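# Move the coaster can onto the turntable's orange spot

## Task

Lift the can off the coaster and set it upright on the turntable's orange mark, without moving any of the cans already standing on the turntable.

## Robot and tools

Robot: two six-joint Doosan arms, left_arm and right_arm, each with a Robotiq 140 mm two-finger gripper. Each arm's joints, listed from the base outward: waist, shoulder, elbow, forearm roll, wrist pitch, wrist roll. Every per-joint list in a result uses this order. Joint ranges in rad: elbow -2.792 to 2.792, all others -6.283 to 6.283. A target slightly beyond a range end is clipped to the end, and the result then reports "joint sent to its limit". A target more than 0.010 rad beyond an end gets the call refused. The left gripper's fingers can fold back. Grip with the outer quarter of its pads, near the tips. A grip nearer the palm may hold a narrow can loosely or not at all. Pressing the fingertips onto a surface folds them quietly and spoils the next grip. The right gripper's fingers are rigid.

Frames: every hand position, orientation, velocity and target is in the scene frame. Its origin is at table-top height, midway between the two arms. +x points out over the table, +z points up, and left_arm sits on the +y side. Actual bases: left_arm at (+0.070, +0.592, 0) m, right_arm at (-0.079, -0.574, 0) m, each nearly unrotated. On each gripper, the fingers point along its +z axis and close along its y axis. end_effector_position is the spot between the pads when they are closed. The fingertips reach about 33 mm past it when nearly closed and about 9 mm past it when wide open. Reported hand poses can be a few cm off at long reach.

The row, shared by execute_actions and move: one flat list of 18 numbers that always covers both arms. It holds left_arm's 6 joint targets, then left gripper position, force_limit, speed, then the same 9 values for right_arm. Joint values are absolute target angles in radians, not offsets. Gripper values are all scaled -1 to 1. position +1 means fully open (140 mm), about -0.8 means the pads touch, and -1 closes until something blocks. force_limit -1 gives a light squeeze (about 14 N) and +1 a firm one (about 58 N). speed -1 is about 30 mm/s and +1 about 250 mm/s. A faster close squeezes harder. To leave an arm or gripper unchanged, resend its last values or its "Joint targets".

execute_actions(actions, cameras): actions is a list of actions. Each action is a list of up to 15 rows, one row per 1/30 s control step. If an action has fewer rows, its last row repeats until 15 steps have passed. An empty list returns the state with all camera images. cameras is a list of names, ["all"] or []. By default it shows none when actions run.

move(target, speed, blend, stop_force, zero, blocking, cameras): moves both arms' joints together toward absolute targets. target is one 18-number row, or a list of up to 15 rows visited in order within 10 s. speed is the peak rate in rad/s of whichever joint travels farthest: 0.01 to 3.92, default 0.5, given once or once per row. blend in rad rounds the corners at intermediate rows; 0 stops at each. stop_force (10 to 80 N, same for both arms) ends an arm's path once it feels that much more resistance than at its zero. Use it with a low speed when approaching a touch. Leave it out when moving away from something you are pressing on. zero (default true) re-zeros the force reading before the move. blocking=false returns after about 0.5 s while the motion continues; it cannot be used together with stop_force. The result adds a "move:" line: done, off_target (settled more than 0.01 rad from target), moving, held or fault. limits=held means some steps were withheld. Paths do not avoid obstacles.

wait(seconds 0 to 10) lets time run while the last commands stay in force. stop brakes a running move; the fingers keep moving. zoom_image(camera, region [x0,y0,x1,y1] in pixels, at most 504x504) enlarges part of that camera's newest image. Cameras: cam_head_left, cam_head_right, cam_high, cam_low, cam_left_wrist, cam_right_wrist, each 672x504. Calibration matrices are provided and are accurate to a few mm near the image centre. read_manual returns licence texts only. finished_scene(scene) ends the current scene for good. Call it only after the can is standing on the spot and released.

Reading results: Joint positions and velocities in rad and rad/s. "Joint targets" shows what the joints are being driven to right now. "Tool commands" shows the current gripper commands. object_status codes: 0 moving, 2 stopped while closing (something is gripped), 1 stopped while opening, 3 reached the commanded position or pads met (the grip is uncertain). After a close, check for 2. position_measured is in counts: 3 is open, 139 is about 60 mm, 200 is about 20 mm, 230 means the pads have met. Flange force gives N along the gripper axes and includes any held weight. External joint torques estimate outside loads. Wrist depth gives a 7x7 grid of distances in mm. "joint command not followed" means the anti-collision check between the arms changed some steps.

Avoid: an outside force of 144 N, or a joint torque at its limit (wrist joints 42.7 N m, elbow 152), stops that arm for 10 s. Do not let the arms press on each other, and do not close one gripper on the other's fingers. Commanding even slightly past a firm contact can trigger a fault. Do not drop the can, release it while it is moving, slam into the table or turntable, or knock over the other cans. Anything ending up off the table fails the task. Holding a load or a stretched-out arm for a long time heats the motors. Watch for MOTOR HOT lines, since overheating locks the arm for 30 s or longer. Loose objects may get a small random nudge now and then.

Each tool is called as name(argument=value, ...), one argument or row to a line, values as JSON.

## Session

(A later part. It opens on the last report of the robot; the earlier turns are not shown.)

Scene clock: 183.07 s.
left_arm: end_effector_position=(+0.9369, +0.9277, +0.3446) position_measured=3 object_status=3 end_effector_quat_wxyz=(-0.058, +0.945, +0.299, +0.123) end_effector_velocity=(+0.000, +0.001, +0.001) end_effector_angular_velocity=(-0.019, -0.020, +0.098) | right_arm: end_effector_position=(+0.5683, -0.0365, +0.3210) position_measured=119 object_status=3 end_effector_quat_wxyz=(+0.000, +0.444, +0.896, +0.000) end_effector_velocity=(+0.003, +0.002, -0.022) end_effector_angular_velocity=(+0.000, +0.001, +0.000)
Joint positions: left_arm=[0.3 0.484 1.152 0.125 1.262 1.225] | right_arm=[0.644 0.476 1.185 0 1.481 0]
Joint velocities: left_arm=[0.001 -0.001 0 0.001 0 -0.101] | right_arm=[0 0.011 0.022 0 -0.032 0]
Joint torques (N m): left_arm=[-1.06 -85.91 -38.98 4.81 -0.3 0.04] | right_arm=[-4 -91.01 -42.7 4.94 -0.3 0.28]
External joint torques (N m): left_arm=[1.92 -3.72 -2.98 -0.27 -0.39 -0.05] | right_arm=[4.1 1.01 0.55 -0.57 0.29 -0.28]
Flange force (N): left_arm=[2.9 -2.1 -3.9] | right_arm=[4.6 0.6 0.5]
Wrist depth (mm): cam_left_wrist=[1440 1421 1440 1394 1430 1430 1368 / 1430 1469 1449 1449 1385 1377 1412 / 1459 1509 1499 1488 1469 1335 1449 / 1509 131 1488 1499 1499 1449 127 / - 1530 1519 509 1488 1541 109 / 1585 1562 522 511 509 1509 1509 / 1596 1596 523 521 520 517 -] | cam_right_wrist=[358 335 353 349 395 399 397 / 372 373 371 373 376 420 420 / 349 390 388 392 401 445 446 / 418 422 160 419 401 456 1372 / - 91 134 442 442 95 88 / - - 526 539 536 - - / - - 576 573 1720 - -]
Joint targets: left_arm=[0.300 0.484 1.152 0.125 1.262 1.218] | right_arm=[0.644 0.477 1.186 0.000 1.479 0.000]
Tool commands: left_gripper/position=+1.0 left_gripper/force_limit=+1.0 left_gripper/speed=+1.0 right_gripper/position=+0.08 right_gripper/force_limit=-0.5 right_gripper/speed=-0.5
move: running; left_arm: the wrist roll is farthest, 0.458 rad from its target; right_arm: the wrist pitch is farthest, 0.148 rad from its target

wait(
  seconds=10,
)

wait(
  seconds=1.9,
)

move(
  target=[0.3,0.484,1.152,0.125,1.262,0.767,1,1,1,0.644,0.5782,1.3915,0,1.1719,0,0.08,-0.5,-0.5],
  speed=0.4,
)

wait(
  seconds=0.9,
  cameras=["cam_right_wrist"],
)

execute_actions(
  actions=[
    [[0.3,0.484,1.152,0.125,1.262,0.767,1,1,1,0.644,0.5782,1.3915,0,1.1719,0,-1,-0.5,-0.5]],
    [[0.3,0.484,1.152,0.125,1.262,0.767,1,1,1,0.644,0.5248,1.2835,0,1.3333,0,-1,-0.5,-0.5]],
    [[0.3,0.484,1.152,0.125,1.262,0.767,1,1,1,0.644,0.5248,1.2835,0,1.3333,0,-1,-0.5,-0.5]],
  ],
  cameras=["cam_right_wrist","cam_high"],
)

wait(
  seconds=3.67,
)

move(
  target=[0.3,0.484,1.152,0.125,1.262,0.767,1,1,1,0.644,0.5782,1.3915,0,1.1719,0,-1,-0.5,-0.5],
  speed=0.4,
)

move(
  target=[
    [0.3,0.484,1.152,0.125,1.262,0.767,1,1,1,0.644,0.5782,1.3915,0,1.1719,0,0.3,-0.5,0.5],
    [0.3,0.484,1.152,0.125,1.262,0.767,1,1,1,0.644,0.4714,1.1755,0,1.4947,0,0.3,-0.5,0.5],
  ],
  speed=0.6,
  cameras=["cam_right_wrist","cam_high"],
)

wait(
  seconds=1.4,
  cameras=["cam_right_wrist"],
)

wait(
  seconds=1.4,
  cameras=["cam_right_wrist"],
)

wait(
  seconds=1.4,
  cameras=["cam_right_wrist","cam_high"],
)

Scene clock: 187.87 s.
left_arm: end_effector_position=(+0.9369, +0.9277, +0.3446) position_measured=3 object_status=3 end_effector_quat_wxyz=(-0.029, +0.852, +0.505, +0.133) | right_arm: end_effector_position=(+0.5788, -0.0285, +0.2250) position_measured=119 object_status=3 end_effector_quat_wxyz=(+0.000, +0.444, +0.896, +0.000)
Joint positions: left_arm=[0.3 0.484 1.152 0.125 1.262 0.767] | right_arm=[0.644 0.525 1.283 0 1.333 0]
Joint torques (N m): left_arm=[-1.35 -85.64 -38.92 4.83 -0.2 -0.14] | right_arm=[-3.76 -93.04 -42.6 4.86 -0.24 0.27]
External joint torques (N m): left_arm=[1.44 -3.59 -2.99 -0.29 -0.48 0.14] | right_arm=[3.79 -0.62 1.36 -0.57 0.23 -0.27]
Flange force (N): left_arm=[3.4 -0.2 -3.8] | right_arm=[3.9 -4.3 1.0]
Wrist depth (mm): cam_left_wrist=[1311 1360 1351 1403 1421 1478 1509 / 1327 1385 1385 1430 1519 1499 1519 / 1351 1327 1421 1478 1499 1519 1562 / 1394 131 1449 1608 1509 1541 127 / - 490 493 1509 1541 1541 109 / 485 494 503 1562 1562 1585 - / 492 501 515 525 1656 1669 -] | cam_right_wrist=[270 273 270 268 309 315 316 / 287 282 284 283 287 330 329 / 303 295 300 293 305 350 347 / 321 321 160 230 230 362 371 / - 91 133 338 333 95 88 / - - 285 426 429 - - / - - 455 455 454 - -]
Joint targets: left_arm=[0.300 0.484 1.152 0.125 1.262 0.767] | right_arm=[0.644 0.525 1.284 0.000 1.333 0.000]
Tool commands: left_gripper/position=+1.0 left_gripper/force_limit=+1.0 left_gripper/speed=+1.0 right_gripper/position=+0.08 right_gripper/force_limit=-0.5 right_gripper/speed=-0.5
earlier move: done
wait: 2.17 of 10 s (the move ended)

Scene clock: 189.77 s.
left_arm: end_effector_position=(+0.9369, +0.9277, +0.3446) position_measured=3 object_status=3 end_effector_quat_wxyz=(-0.029, +0.852, +0.505, +0.133) | right_arm: end_effector_position=(+0.5788, -0.0286, +0.2250) position_measured=119 object_status=3 end_effector_quat_wxyz=(+0.000, +0.444, +0.896, +0.000)
Joint positions: left_arm=[0.3 0.484 1.152 0.125 1.262 0.767] | right_arm=[0.644 0.525 1.284 0 1.333 0]
Joint torques (N m): left_arm=[-1.09 -86.1 -39.12 4.8 -0.26 -0.2] | right_arm=[-3.81 -92.89 -42.55 4.87 -0.25 0.22]
External joint torques (N m): left_arm=[1.61 -3.35 -2.77 -0.25 -0.41 0.2] | right_arm=[3.65 -0.78 1.32 -0.6 0.24 -0.22]
Flange force (N): left_arm=[3.5 -0.5 -3.5] | right_arm=[3.8 -4.4 0.9]
Wrist depth (mm): cam_left_wrist=[1343 1327 1351 1469 1440 1478 1509 / 1343 1368 1385 1449 1394 1499 1530 / 1385 1394 1430 1449 1499 1519 1562 / 1385 131 1488 1488 1562 1519 127 / - 484 496 1509 1519 1509 109 / 484 492 503 1541 1551 1644 - / 487 502 514 526 1620 1656 -] | cam_right_wrist=[270 271 268 266 307 314 313 / 284 286 285 202 287 331 331 / 301 295 299 298 304 350 347 / 320 316 160 319 314 364 370 / - 91 134 340 336 95 88 / - - 356 425 426 - - / - - 454 455 465 - -]
Joint targets: left_arm=[0.300 0.484 1.152 0.125 1.262 0.767] | right_arm=[0.644 0.525 1.284 0.000 1.333 0.000]
Tool commands: left_gripper/position=+1.0 left_gripper/force_limit=+1.0 left_gripper/speed=+1.0 right_gripper/position=+0.08 right_gripper/force_limit=-0.5 right_gripper/speed=-0.5
wait: 1.90 s; at rest by 0.17 s

Scene clock: 190.53 s.
left_arm: end_effector_position=(+0.9369, +0.9277, +0.3446) position_measured=3 object_status=3 end_effector_quat_wxyz=(-0.029, +0.852, +0.505, +0.133) | right_arm: end_effector_position=(+0.5788, -0.0285, +0.1221) position_measured=119 object_status=3 end_effector_quat_wxyz=(+0.000, +0.444, +0.896, +0.000)
Joint positions: left_arm=[0.3 0.484 1.152 0.125 1.262 0.767] | right_arm=[0.644 0.578 1.391 0 1.172 0]
Joint torques (N m): left_arm=[-0.88 -86.49 -39.01 4.83 -0.24 -0.14] | right_arm=[-3.84 -95.74 -40.46 4.61 -0.25 0.25]
External joint torques (N m): left_arm=[0.81 -3.52 -3.22 -0.26 -0.44 0.15] | right_arm=[3.91 -0.75 1.26 -0.54 0.24 -0.25]
Flange force (N): left_arm=[3.6 0.8 -4.1] | right_arm=[4.1 -4.1 0.3]
Wrist depth (mm): cam_left_wrist=[1327 1327 1343 1394 1469 1488 1478 / 1335 1368 1430 1469 1459 1519 1541 / 1360 1412 1430 1440 1478 1541 1574 / 1385 130 1440 1509 1551 1585 127 / - 486 496 1530 1519 1608 109 / 488 492 505 1562 1608 1608 1682 / 493 498 511 526 1682 1620 -] | cam_right_wrist=[180 179 179 178 178 222 226 / 190 188 188 188 188 235 236 / 195 197 199 199 198 248 250 / 203 209 161 211 208 260 264 / - 91 116 226 224 95 83 / - - 230 241 235 - - / - - 202 252 249 - -]
Joint targets: left_arm=[0.300 0.484 1.152 0.125 1.262 0.767] | right_arm=[0.644 0.578 1.391 0.000 1.172 0.000]
move: done

Scene clock: 191.43 s.
left_arm: end_effector_position=(+0.9369, +0.9277, +0.3446) position_measured=3 object_status=3 end_effector_quat_wxyz=(-0.029, +0.852, +0.505, +0.133) | right_arm: end_effector_position=(+0.5788, -0.0286, +0.1221) position_measured=119 object_status=3 end_effector_quat_wxyz=(+0.000, +0.444, +0.896, +0.000)
Joint positions: left_arm=[0.3 0.484 1.152 0.125 1.262 0.767] | right_arm=[0.644 0.578 1.392 0 1.172 0]
Joint torques (N m): left_arm=[-0.89 -86.26 -38.95 4.78 -0.25 -0.12] | right_arm=[-4 -95.58 -40.46 4.63 -0.26 0.3]
External joint torques (N m): left_arm=[1.42 -3.32 -3.08 -0.21 -0.43 0.12] | right_arm=[4 -0.77 1.33 -0.58 0.25 -0.3]
Flange force (N): left_arm=[4.0 0.3 -3.8] | right_arm=[4.2 -4.3 0.3]
Wrist depth (mm): cam_left_wrist=[1335 1319 1368 1403 1519 1469 1519 / 1360 1210 1394 1421 1459 1562 1541 / 1360 1351 1459 1449 1519 1551 1562 / 1377 131 1449 1509 1541 1509 123 / - 486 496 1421 1562 1596 109 / 482 491 501 501 1596 1620 104 / 488 503 510 523 1644 1669 -] | cam_right_wrist=[180 179 179 179 179 222 225 / 189 189 188 189 189 234 238 / 195 197 198 199 199 244 251 / 203 210 161 206 209 260 265 / - 91 116 140 222 95 83 / - - 136 - 231 - - / - - 154 156 252 - -]
Joint targets: left_arm=[0.300 0.484 1.152 0.125 1.262 0.767] | right_arm=[0.644 0.578 1.391 0.000 1.172 0.000]
Tool commands: left_gripper/position=+1.0 left_gripper/force_limit=+1.0 left_gripper/speed=+1.0 right_gripper/position=+0.08 right_gripper/force_limit=-0.5 right_gripper/speed=-0.5
wait: 0.90 s; at rest by 0.17 s
camera_calibration:
cam_right_wrist: T_world_to_cam=[[0.796648, 0.604206, -0.0169366, -0.430586], [0.575033, -0.748955, 0.329248, -0.390826], [0.186249, -0.272034, -0.944092, 0.143049], [0, 0, 0, 1]] pos_world=[0.541121, 0.00636534, 0.256437]
Images, in order (width x height): cam_right_wrist 672x504.

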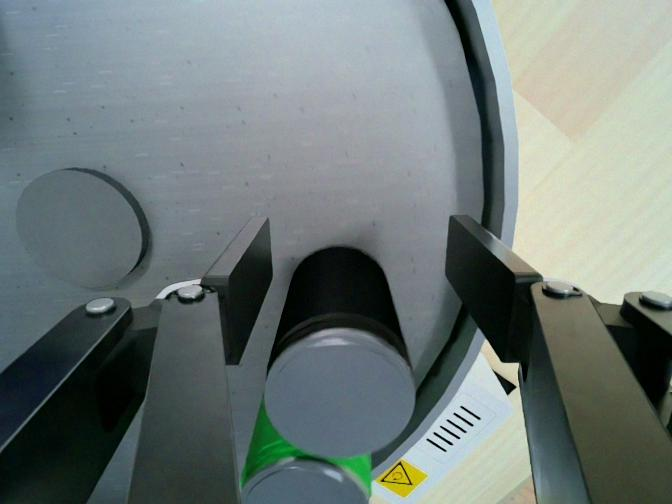

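Scene clock: 193.13 s.
left_arm: end_effector_position=(+0.9369, +0.9277, +0.3446) position_measured=3 object_status=3 end_effector_quat_wxyz=(-0.029, +0.852, +0.505, +0.133) | right_arm: end_effector_position=(+0.5788, -0.0285, +0.2250) position_measured=153 object_status=2 end_effector_quat_wxyz=(+0.000, +0.444, +0.896, +0.000)
Joint positions: left_arm=[0.3 0.484 1.152 0.125 1.262 0.767] | right_arm=[0.644 0.525 1.283 0 1.333 0]
Joint torques (N m): left_arm=[-1.22 -86.33 -38.94 4.82 -0.24 -0.13] | right_arm=[-3.94 -94.48 -43.56 4.82 -0.25 0.27]
External joint torques (N m): left_arm=[1.41 -3.42 -3.16 -0.26 -0.44 0.13] | right_arm=[3.92 0.77 2.33 -0.54 0.24 -0.27]
External joint torques at the end of the 1st action: left_arm=[1.03 -3.87 -3.15 -0.25 -0.41 0.17] | right_arm=[5.49 -4.4 -0.92 -0.2 0.24 -0.26]
External joint torques at the end of the 2nd action: left_arm=[1.77 -3.42 -2.89 -0.25 -0.41 0.12] | right_arm=[4.2 0.73 2.24 -0.55 0.25 -0.27]
Flange force (N): left_arm=[4.0 0.4 -3.9] | right_arm=[4.1 -4.5 2.8]
Flange force at the end of the 1st action (N): left_arm=[3.2 0.1 -4.2] | right_arm=[6.0 -4.1 -4.0]
Flange force at the end of the 2nd action (N): left_arm=[3.7 -0.4 -3.6] | right_arm=[4.4 -4.3 2.6]
Wrist depth (mm): cam_left_wrist=[1296 1351 1412 1430 1449 1440 1478 / 1343 1377 1403 1469 1449 1530 1519 / 1368 1403 1440 1440 1488 1541 1585 / 1368 131 1449 1519 1530 1551 123 / - 487 493 1551 1596 1562 109 / 484 493 505 1551 1632 1656 1682 / 495 495 512 525 1656 1682 -] | cam_right_wrist=[270 269 269 - 308 314 313 / 284 286 286 288 289 332 330 / 302 296 301 293 301 352 348 / 316 320 153 121 130 366 371 / 335 - 97 - 126 83 90 / - 74 70 429 421 - - / - - - 457 - - -]
Joint targets: left_arm=[0.300 0.484 1.152 0.125 1.262 0.767] | right_arm=[0.644 0.525 1.284 0.000 1.333 0.000]
Step readings (joint positions of left_arm | right_arm; steps 1 to 15: 1st action; 16 to 30: 2nd action; 31 to 45: 3rd action):
0: [0.300 0.484 1.152 0.125 1.262 0.767] | [0.644 0.578 1.392 0.000 1.172 0.000]
1: [0.300 0.484 1.152 0.125 1.262 0.767] | [0.644 0.578 1.392 0.000 1.172 0.000]
2: [0.300 0.484 1.152 0.125 1.262 0.767] | [0.644 0.578 1.392 0.000 1.172 0.000]
4: [0.300 0.484 1.152 0.125 1.262 0.767] | [0.644 0.578 1.392 0.000 1.172 0.000]
8: [0.300 0.484 1.152 0.125 1.262 0.767] | [0.644 0.578 1.392 0.000 1.172 0.000]
15: [0.300 0.484 1.152 0.125 1.262 0.767] | [0.644 0.578 1.392 0.000 1.172 0.000]
16: [0.300 0.484 1.152 0.125 1.262 0.767] | [0.644 0.578 1.392 0.000 1.172 0.000]
17: [0.300 0.484 1.152 0.125 1.262 0.767] | [0.644 0.577 1.389 0.000 1.176 0.000]
19: [0.300 0.484 1.152 0.125 1.262 0.767] | [0.644 0.564 1.361 0.000 1.219 0.000]
23: [0.300 0.484 1.152 0.125 1.262 0.767] | [0.644 0.524 1.284 0.000 1.332 0.000]
30: [0.300 0.484 1.152 0.125 1.262 0.767] | [0.644 0.525 1.284 0.000 1.333 0.000]
31: [0.300 0.484 1.152 0.125 1.262 0.767] | [0.644 0.525 1.284 0.000 1.333 0.000]
32: [0.300 0.484 1.152 0.125 1.262 0.767] | [0.644 0.525 1.284 0.000 1.333 0.000]
34: [0.300 0.484 1.152 0.125 1.262 0.767] | [0.644 0.525 1.284 0.000 1.333 0.000]
38: [0.300 0.484 1.152 0.125 1.262 0.767] | [0.644 0.525 1.284 0.000 1.333 0.000]
45: [0.300 0.484 1.152 0.125 1.262 0.767] | [0.644 0.525 1.284 0.000 1.333 0.000]
camera_calibration:
cam_right_wrist: T_world_to_cam=[[0.796648, 0.604206, -0.0169366, -0.428841], [0.575033, -0.748955, 0.329248, -0.424739], [0.186249, -0.272034, -0.944092, 0.24029], [0, 0, 0, 1]] pos_world=[0.541121, 0.00636534, 0.359437]
Images, in order (width x height): cam_high 672x504, cam_right_wrist 672x504.

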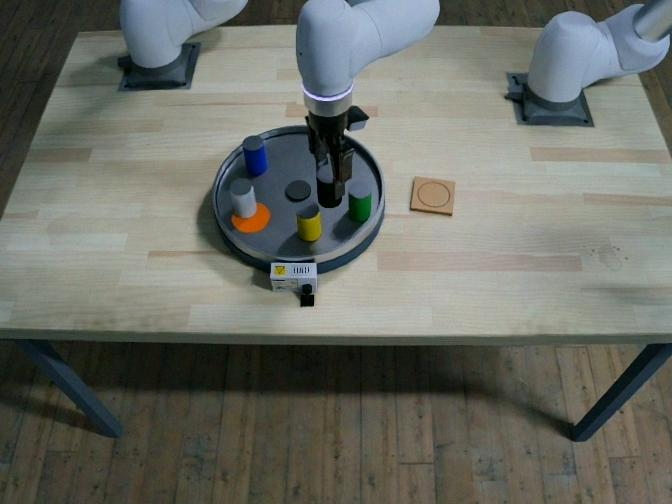

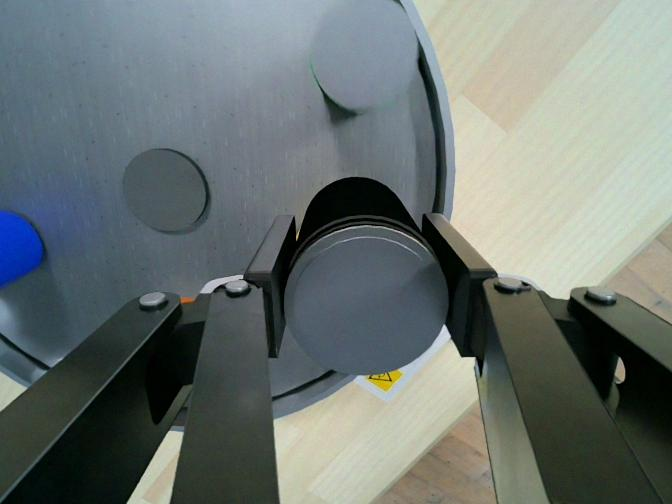

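Scene clock: 196.83 s.
left_arm: end_effector_position=(+0.9369, +0.9277, +0.3446) position_measured=3 object_status=3 end_effector_quat_wxyz=(-0.029, +0.852, +0.505, +0.133) | right_arm: end_effector_position=(+0.5788, -0.0286, +0.2250) position_measured=153 object_status=2 end_effector_quat_wxyz=(+0.000, +0.444, +0.896, +0.000)
Joint positions: left_arm=[0.3 0.484 1.152 0.125 1.262 0.767] | right_arm=[0.644 0.525 1.283 0 1.333 0]
Joint torques (N m): left_arm=[-1.07 -86.36 -38.88 4.79 -0.27 -0.13] | right_arm=[-3.88 -94.35 -43.52 4.88 -0.23 0.26]
External joint torques (N m): left_arm=[0.5 -3.25 -3.3 -0.23 -0.41 0.14] | right_arm=[3.93 0.64 2.27 -0.6 0.22 -0.26]
Flange force (N): left_arm=[3.8 1.6 -4.1] | right_arm=[4.1 -4.6 2.7]
Wrist depth (mm): cam_left_wrist=[1327 1335 1335 1377 1403 1478 1499 / 1343 1360 1368 1478 1449 1499 1541 / 1351 1385 1403 1440 1519 1541 1551 / 1360 131 1430 1488 1519 1519 127 / - 486 495 1488 1551 1596 109 / 488 492 498 520 1585 1585 1644 / 496 498 515 523 1620 1708 -] | cam_right_wrist=[275 277 271 264 308 314 315 / 283 283 283 - 286 331 330 / 301 298 300 294 298 352 350 / 321 319 153 124 130 368 370 / - - 97 126 124 82 90 / - 74 70 425 422 - - / - - - 452 - - -]
Joint targets: left_arm=[0.300 0.484 1.152 0.125 1.262 0.767] | right_arm=[0.644 0.525 1.284 0.000 1.333 0.000]
Tool commands: left_gripper/position=+1.0 left_gripper/force_limit=+1.0 left_gripper/speed=+1.0 right_gripper/position=-1.0 right_gripper/force_limit=-0.5 right_gripper/speed=-0.5
wait: 3.70 s; at rest by 0.17 s

Scene clock: 197.60 s.
left_arm: end_effector_position=(+0.9369, +0.9277, +0.3446) position_measured=3 object_status=3 end_effector_quat_wxyz=(-0.029, +0.852, +0.505, +0.133) | right_arm: end_effector_position=(+0.5788, -0.0285, +0.1221) position_measured=153 object_status=2 end_effector_quat_wxyz=(+0.000, +0.444, +0.896, +0.000)
Joint positions: left_arm=[0.3 0.484 1.152 0.125 1.262 0.767] | right_arm=[0.644 0.578 1.391 0 1.172 0]
Joint torques (N m): left_arm=[-1.53 -86.16 -38.82 4.76 -0.2 -0.14] | right_arm=[-4.64 -93.52 -39.17 4.44 -0.23 0.25]
External joint torques (N m): left_arm=[1.69 -3.1 -3.1 -0.21 -0.48 0.14] | right_arm=[4.68 -2.78 0.07 -0.39 0.22 -0.25]
Flange force (N): left_arm=[4.5 0.3 -3.6] | right_arm=[5.0 -4.1 -2.0]
Wrist depth (mm): cam_left_wrist=[1210 1327 1385 1412 1430 1469 1509 / 1311 1385 1394 1421 1499 1530 1519 / 1351 1430 1440 1608 1499 1562 1574 / 1360 131 1469 1519 1499 1551 127 / - 490 491 1541 1574 1574 109 / 485 491 504 1585 1596 1620 1656 / 491 502 514 522 1632 1669 -] | cam_right_wrist=[180 179 179 178 178 222 224 / 188 188 188 188 188 234 238 / 195 198 200 194 199 245 249 / 205 209 206 124 128 263 265 / - - 97 - 117 83 90 / - 74 70 241 238 - - / - - - 251 252 - -]
Joint targets: left_arm=[0.300 0.484 1.152 0.125 1.262 0.767] | right_arm=[0.644 0.578 1.391 0.000 1.172 0.000]
move: done

Scene clock: 199.07 s.
left_arm: end_effector_position=(+0.9369, +0.9277, +0.3446) position_measured=3 object_status=3 end_effector_quat_wxyz=(-0.029, +0.852, +0.505, +0.133) | right_arm: end_effector_position=(+0.5668, -0.0377, +0.3298) position_measured=91 object_status=3 end_effector_quat_wxyz=(+0.000, +0.444, +0.896, +0.000)
Joint positions: left_arm=[0.3 0.484 1.152 0.125 1.262 0.767] | right_arm=[0.644 0.471 1.176 0 1.495 0]
Joint torques (N m): left_arm=[-0.89 -86.2 -39.08 4.81 -0.22 -0.11] | right_arm=[-3.74 -89.03 -43.99 4.98 -0.26 0.29]
External joint torques (N m): left_arm=[0.27 -3.15 -2.99 -0.26 -0.47 0.11] | right_arm=[3.86 -0.73 1.75 -0.58 0.25 -0.29]
Flange force (N): left_arm=[3.0 1.3 -3.7] | right_arm=[4.0 -5.6 2.3]
Wrist depth (mm): cam_left_wrist=[1327 1327 1440 1421 1440 1488 1499 / 1351 1377 1412 1421 1499 1551 1562 / 1377 1412 1449 1449 1488 1530 1596 / 1377 129 1394 1478 1478 1541 127 / - 488 496 1541 1562 1596 109 / 482 490 510 1478 1574 1682 1669 / 495 500 518 523 1608 1620 -] | cam_right_wrist=[352 364 365 357 399 407 405 / 388 379 382 379 391 425 423 / 398 399 396 394 408 456 457 / 340 427 407 424 410 147 1433 / - 91 365 453 511 115 88 / - - 545 547 1586 - - / - - 590 588 1733 - -]
Joint targets: left_arm=[0.300 0.484 1.152 0.125 1.262 0.767] | right_arm=[0.644 0.471 1.175 0.000 1.495 0.000]
move: done
camera_calibration:
cam_right_wrist: T_world_to_cam=[[0.796663, 0.604185, -0.0170109, -0.411921], [0.57505, -0.748979, 0.329162, -0.459204], [0.186134, -0.272014, -0.94412, 0.339037], [0, 0, 0, 1]] pos_world=[0.529121, -0.00283472, 0.464237]
Images, in order (width x height): cam_high 672x504, cam_right_wrist 672x504.

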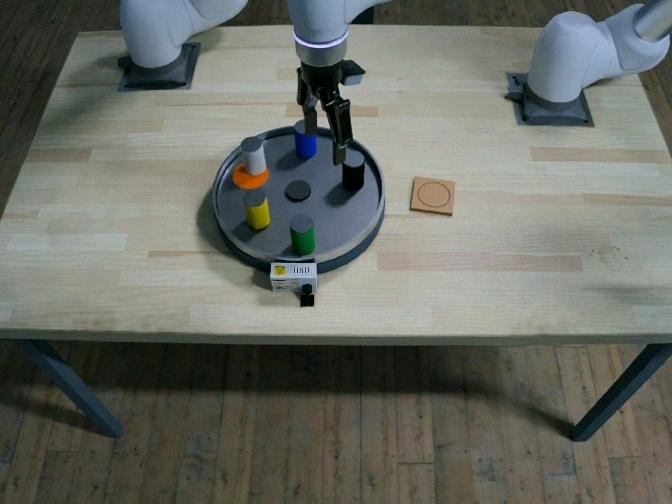

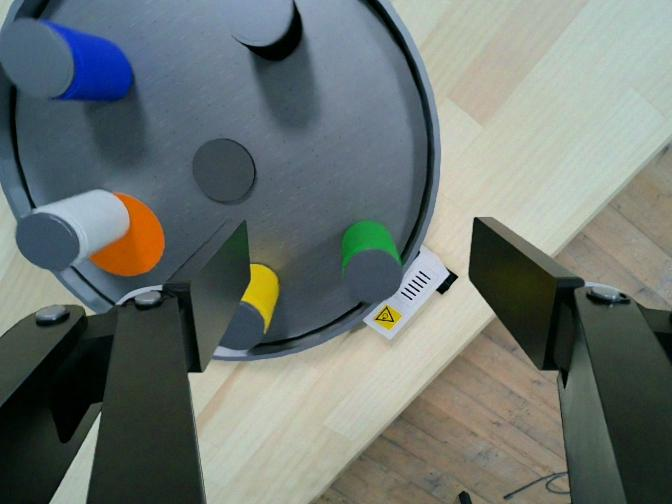

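Scene clock: 200.47 s.
left_arm: end_effector_position=(+0.9369, +0.9277, +0.3446) position_measured=3 object_status=3 end_effector_quat_wxyz=(-0.029, +0.852, +0.505, +0.133) | right_arm: end_effector_position=(+0.5668, -0.0377, +0.3299) position_measured=91 object_status=3 end_effector_quat_wxyz=(+0.000, +0.444, +0.896, +0.000)
Joint positions: left_arm=[0.3 0.484 1.152 0.125 1.262 0.767] | right_arm=[0.644 0.471 1.175 0 1.495 0]
Joint torques (N m): left_arm=[-1.15 -85.94 -38.89 4.76 -0.26 -0.15] | right_arm=[-3.96 -89.03 -43.65 4.95 -0.25 0.25]
External joint torques (N m): left_arm=[1.18 -4.18 -3.28 -0.19 -0.41 0.15] | right_arm=[3.89 -0.89 1.32 -0.56 0.25 -0.25]
Flange force (N): left_arm=[3.2 -0.1 -4.5] | right_arm=[4.1 -4.8 1.6]
Wrist depth (mm): cam_left_wrist=[1335 1385 1377 1394 1430 1488 1519 / 1273 1377 1412 1403 1488 1488 1530 / 1360 1377 1449 1469 1509 1530 1562 / 1368 131 1459 1478 1488 1541 115 / - 487 496 1541 1596 1574 109 / 482 494 503 1530 1608 1682 1708 / 500 502 515 525 1620 1669 -] | cam_right_wrist=[341 358 360 368 401 401 401 / 380 380 381 378 386 424 422 / 400 401 397 393 410 450 454 / 398 395 154 425 417 147 1380 / - 91 384 451 508 115 88 / - - 552 555 1644 - - / - - 595 590 1720 - -]
Joint targets: left_arm=[0.300 0.484 1.152 0.125 1.262 0.767] | right_arm=[0.644 0.471 1.175 0.000 1.495 0.000]
Tool commands: left_gripper/position=+1.0 left_gripper/force_limit=+1.0 left_gripper/speed=+1.0 right_gripper/position=+0.3 right_gripper/force_limit=-0.5 right_gripper/speed=+0.5
wait: 1.40 s; at rest by 0.17 s
camera_calibration:
cam_right_wrist: T_world_to_cam=[[0.796648, 0.604206, -0.0169366, -0.412088], [0.575033, -0.748955, 0.329248, -0.459216], [0.186249, -0.272034, -0.944092, 0.338972], [0, 0, 0, 1]] pos_world=[0.529221, -0.00273466, 0.464237]
Images, in order (width x height): cam_right_wrist 672x504.

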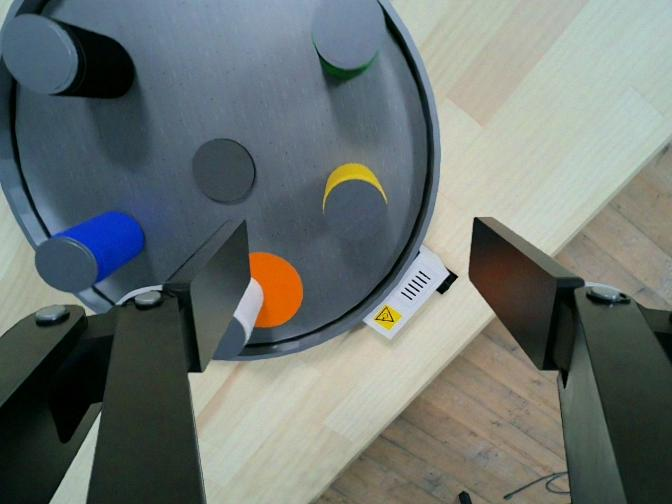

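Scene clock: 201.87 s.
left_arm: end_effector_position=(+0.9369, +0.9277, +0.3446) position_measured=3 object_status=3 end_effector_quat_wxyz=(-0.029, +0.852, +0.505, +0.133) | right_arm: end_effector_position=(+0.5668, -0.0377, +0.3299) position_measured=91 object_status=3 end_effector_quat_wxyz=(+0.000, +0.444, +0.896, +0.000)
Joint positions: left_arm=[0.3 0.484 1.152 0.125 1.262 0.767] | right_arm=[0.644 0.471 1.175 0 1.495 0]
Joint torques (N m): left_arm=[-1.35 -86.02 -38.86 4.8 -0.21 -0.19] | right_arm=[-3.87 -88.89 -43.72 4.97 -0.24 0.28]
External joint torques (N m): left_arm=[1.92 -3.64 -3.17 -0.22 -0.46 0.19] | right_arm=[3.89 -1.06 1.36 -0.58 0.24 -0.28]
Flange force (N): left_arm=[4.2 -0.4 -3.9] | right_arm=[4.1 -5.2 1.6]
Wrist depth (mm): cam_left_wrist=[1281 1335 1368 1469 1449 1499 1519 / 1360 1385 1385 1385 1449 1519 1541 / 1335 1394 1412 1360 1499 1469 1530 / 1368 131 1430 1440 1519 1574 121 / - 486 494 1499 1541 1562 109 / 491 490 503 1585 1620 1632 1620 / 487 505 515 531 1620 1656 -] | cam_right_wrist=[365 361 355 362 402 406 405 / 383 384 378 382 387 428 425 / 403 403 396 393 443 457 457 / 401 399 413 429 420 147 1406 / - 91 375 446 521 115 88 / - - 549 549 1575 - - / - - 588 593 1733 - -]
Joint targets: left_arm=[0.300 0.484 1.152 0.125 1.262 0.767] | right_arm=[0.644 0.471 1.175 0.000 1.495 0.000]
Tool commands: left_gripper/position=+1.0 left_gripper/force_limit=+1.0 left_gripper/speed=+1.0 right_gripper/position=+0.3 right_gripper/force_limit=-0.5 right_gripper/speed=+0.5
wait: 1.40 s; at rest by 0.17 s
camera_calibration:
cam_right_wrist: T_world_to_cam=[[0.796648, 0.604206, -0.0169366, -0.412088], [0.575033, -0.748955, 0.329248, -0.459216], [0.186249, -0.272034, -0.944092, 0.338972], [0, 0, 0, 1]] pos_world=[0.529221, -0.00273466, 0.464237]
Images, in order (width x height): cam_right_wrist 672x504.

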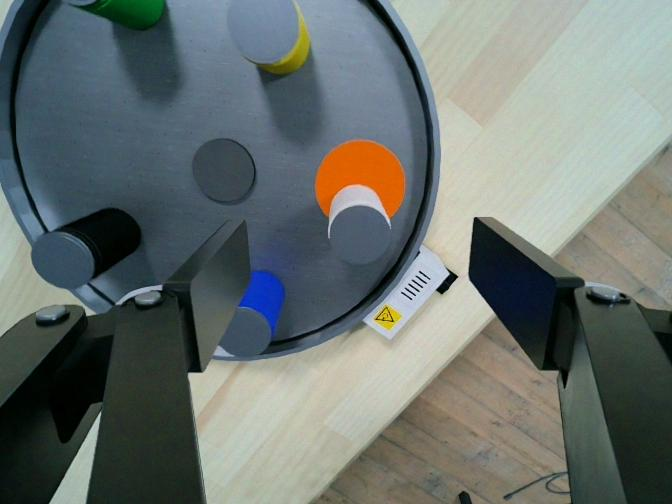

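Scene clock: 203.27 s.
left_arm: end_effector_position=(+0.9369, +0.9277, +0.3446) position_measured=3 object_status=3 end_effector_quat_wxyz=(-0.029, +0.852, +0.505, +0.133) | right_arm: end_effector_position=(+0.5668, -0.0377, +0.3299) position_measured=91 object_status=3 end_effector_quat_wxyz=(+0.000, +0.444, +0.896, +0.000)
Joint positions: left_arm=[0.3 0.484 1.152 0.125 1.262 0.767] | right_arm=[0.644 0.471 1.175 0 1.495 0]
Joint torques (N m): left_arm=[-1.41 -85.98 -38.89 4.74 -0.27 -0.16] | right_arm=[-3.88 -89.19 -43.74 4.98 -0.26 0.25]
External joint torques (N m): left_arm=[1.38 -3.58 -3.14 -0.19 -0.41 0.16] | right_arm=[4.04 -0.76 1.41 -0.58 0.25 -0.25]
Flange force (N): left_arm=[3.8 0.2 -4.0] | right_arm=[4.3 -4.8 1.7]
Wrist depth (mm): cam_left_wrist=[1311 1319 1368 1368 1421 1530 1509 / 1327 1377 1360 1430 1459 1519 1478 / 1335 1440 1430 1469 1509 1499 1562 / 1368 131 1440 1541 1562 1562 127 / - 486 497 1519 1574 1574 109 / 481 491 505 1551 1608 1695 1708 / 493 502 515 525 1620 - -] | cam_right_wrist=[292 357 357 358 401 407 410 / 380 380 380 383 391 424 430 / 381 404 396 396 411 453 457 / 432 424 416 428 420 148 1323 / - 91 377 447 508 115 82 / - - 552 547 551 - - / - - 595 593 1681 - -]
Joint targets: left_arm=[0.300 0.484 1.152 0.125 1.262 0.767] | right_arm=[0.644 0.471 1.175 0.000 1.495 0.000]
Tool commands: left_gripper/position=+1.0 left_gripper/force_limit=+1.0 left_gripper/speed=+1.0 right_gripper/position=+0.3 right_gripper/force_limit=-0.5 right_gripper/speed=+0.5
wait: 1.40 s; at rest by 0.17 s
camera_calibration:
cam_right_wrist: T_world_to_cam=[[0.796648, 0.604206, -0.0169366, -0.412088], [0.575033, -0.748955, 0.329248, -0.459216], [0.186249, -0.272034, -0.944092, 0.338972], [0, 0, 0, 1]] pos_world=[0.529221, -0.00273466, 0.464237]
Images, in order (width x height): cam_high 672x504, cam_right_wrist 672x504.

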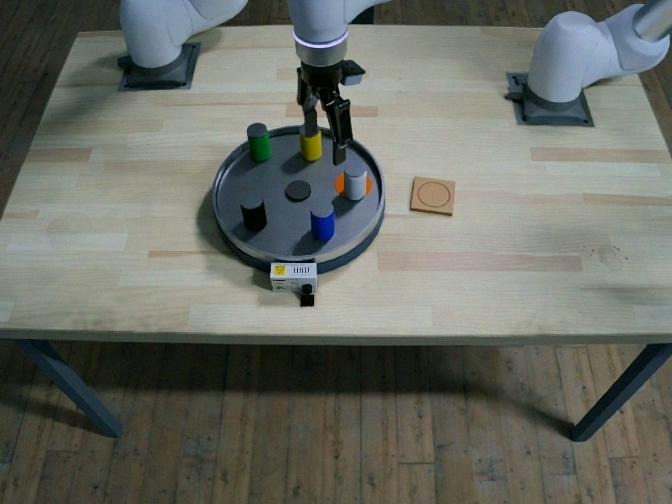

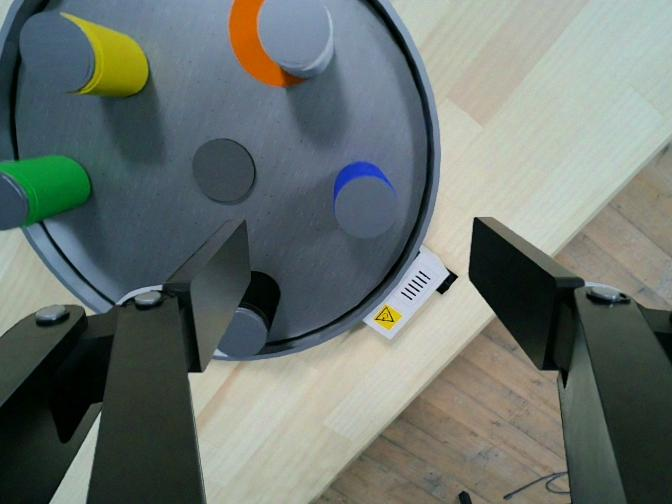

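move(
  target=[0.3,0.484,1.152,0.125,1.262,1.267,1,1,1,0.644,0.5602,1.2271,0,1.3543,0,0.08,-0.5,-0.5],
  speed=0.1,
  blocking=false,
)

Scene clock: 204.93 s.
left_arm: end_effector_position=(+0.9369, +0.9277, +0.3446) position_measured=3 object_status=3 end_effector_quat_wxyz=(-0.031, +0.863, +0.487, +0.132) end_effector_velocity=(+0.001, -0.003, +0.001) end_effector_angular_velocity=(+0.019, +0.017, -0.100) | right_arm: end_effector_position=(+0.5697, -0.0355, +0.3211) position_measured=119 object_status=3 end_effector_quat_wxyz=(+0.000, +0.444, +0.896, +0.000) end_effector_velocity=(+0.006, +0.005, -0.021) end_effector_angular_velocity=(+0.000, +0.000, +0.000)
Joint positions: left_arm=[0.3 0.484 1.152 0.125 1.262 0.81] | right_arm=[0.644 0.479 1.18 0 1.483 0]
Joint velocities: left_arm=[-0.003 -0.001 0 -0.001 0 0.102] | right_arm=[0 0.018 0.01 0 -0.028 0]
Joint torques (N m): left_arm=[-1.65 -86.21 -38.84 4.81 -0.29 -0.4] | right_arm=[-3.84 -88.21 -42.87 4.94 -0.25 0.26]
External joint torques (N m): left_arm=[0.96 -3.67 -3.37 -0.25 -0.4 0.4] | right_arm=[3.87 -2.22 0.61 -0.55 0.24 -0.26]
Flange force (N): left_arm=[4.2 0.5 -4.3] | right_arm=[4.1 -5.3 0.2]
Wrist depth (mm): cam_left_wrist=[1335 1360 1343 1421 1459 1288 1541 / 1368 1377 1394 1440 1449 1509 1488 / 1368 1412 1459 1430 1478 1509 1574 / 1394 131 1478 1530 1530 1551 127 / - 490 496 1551 1562 1585 109 / 486 494 505 556 1596 1620 1656 / 494 498 512 525 1632 1632 -] | cam_right_wrist=[308 352 358 350 393 399 399 / 376 375 372 375 378 419 420 / 397 395 390 388 404 445 447 / 404 410 161 414 401 464 1398 / - 91 134 437 509 95 88 / - - 530 540 535 - - / - - 575 590 1586 - -]
Joint targets: left_arm=[0.300 0.484 1.152 0.125 1.262 0.816] | right_arm=[0.644 0.480 1.181 0.000 1.481 0.000]
Tool commands: left_gripper/position=+1.0 left_gripper/force_limit=+1.0 left_gripper/speed=+1.0 right_gripper/position=+0.08 right_gripper/force_limit=-0.5 right_gripper/speed=-0.5
move: running; left_arm: the wrist roll is farthest, 0.457 rad from its target; right_arm: the wrist pitch is farthest, 0.128 rad from its target


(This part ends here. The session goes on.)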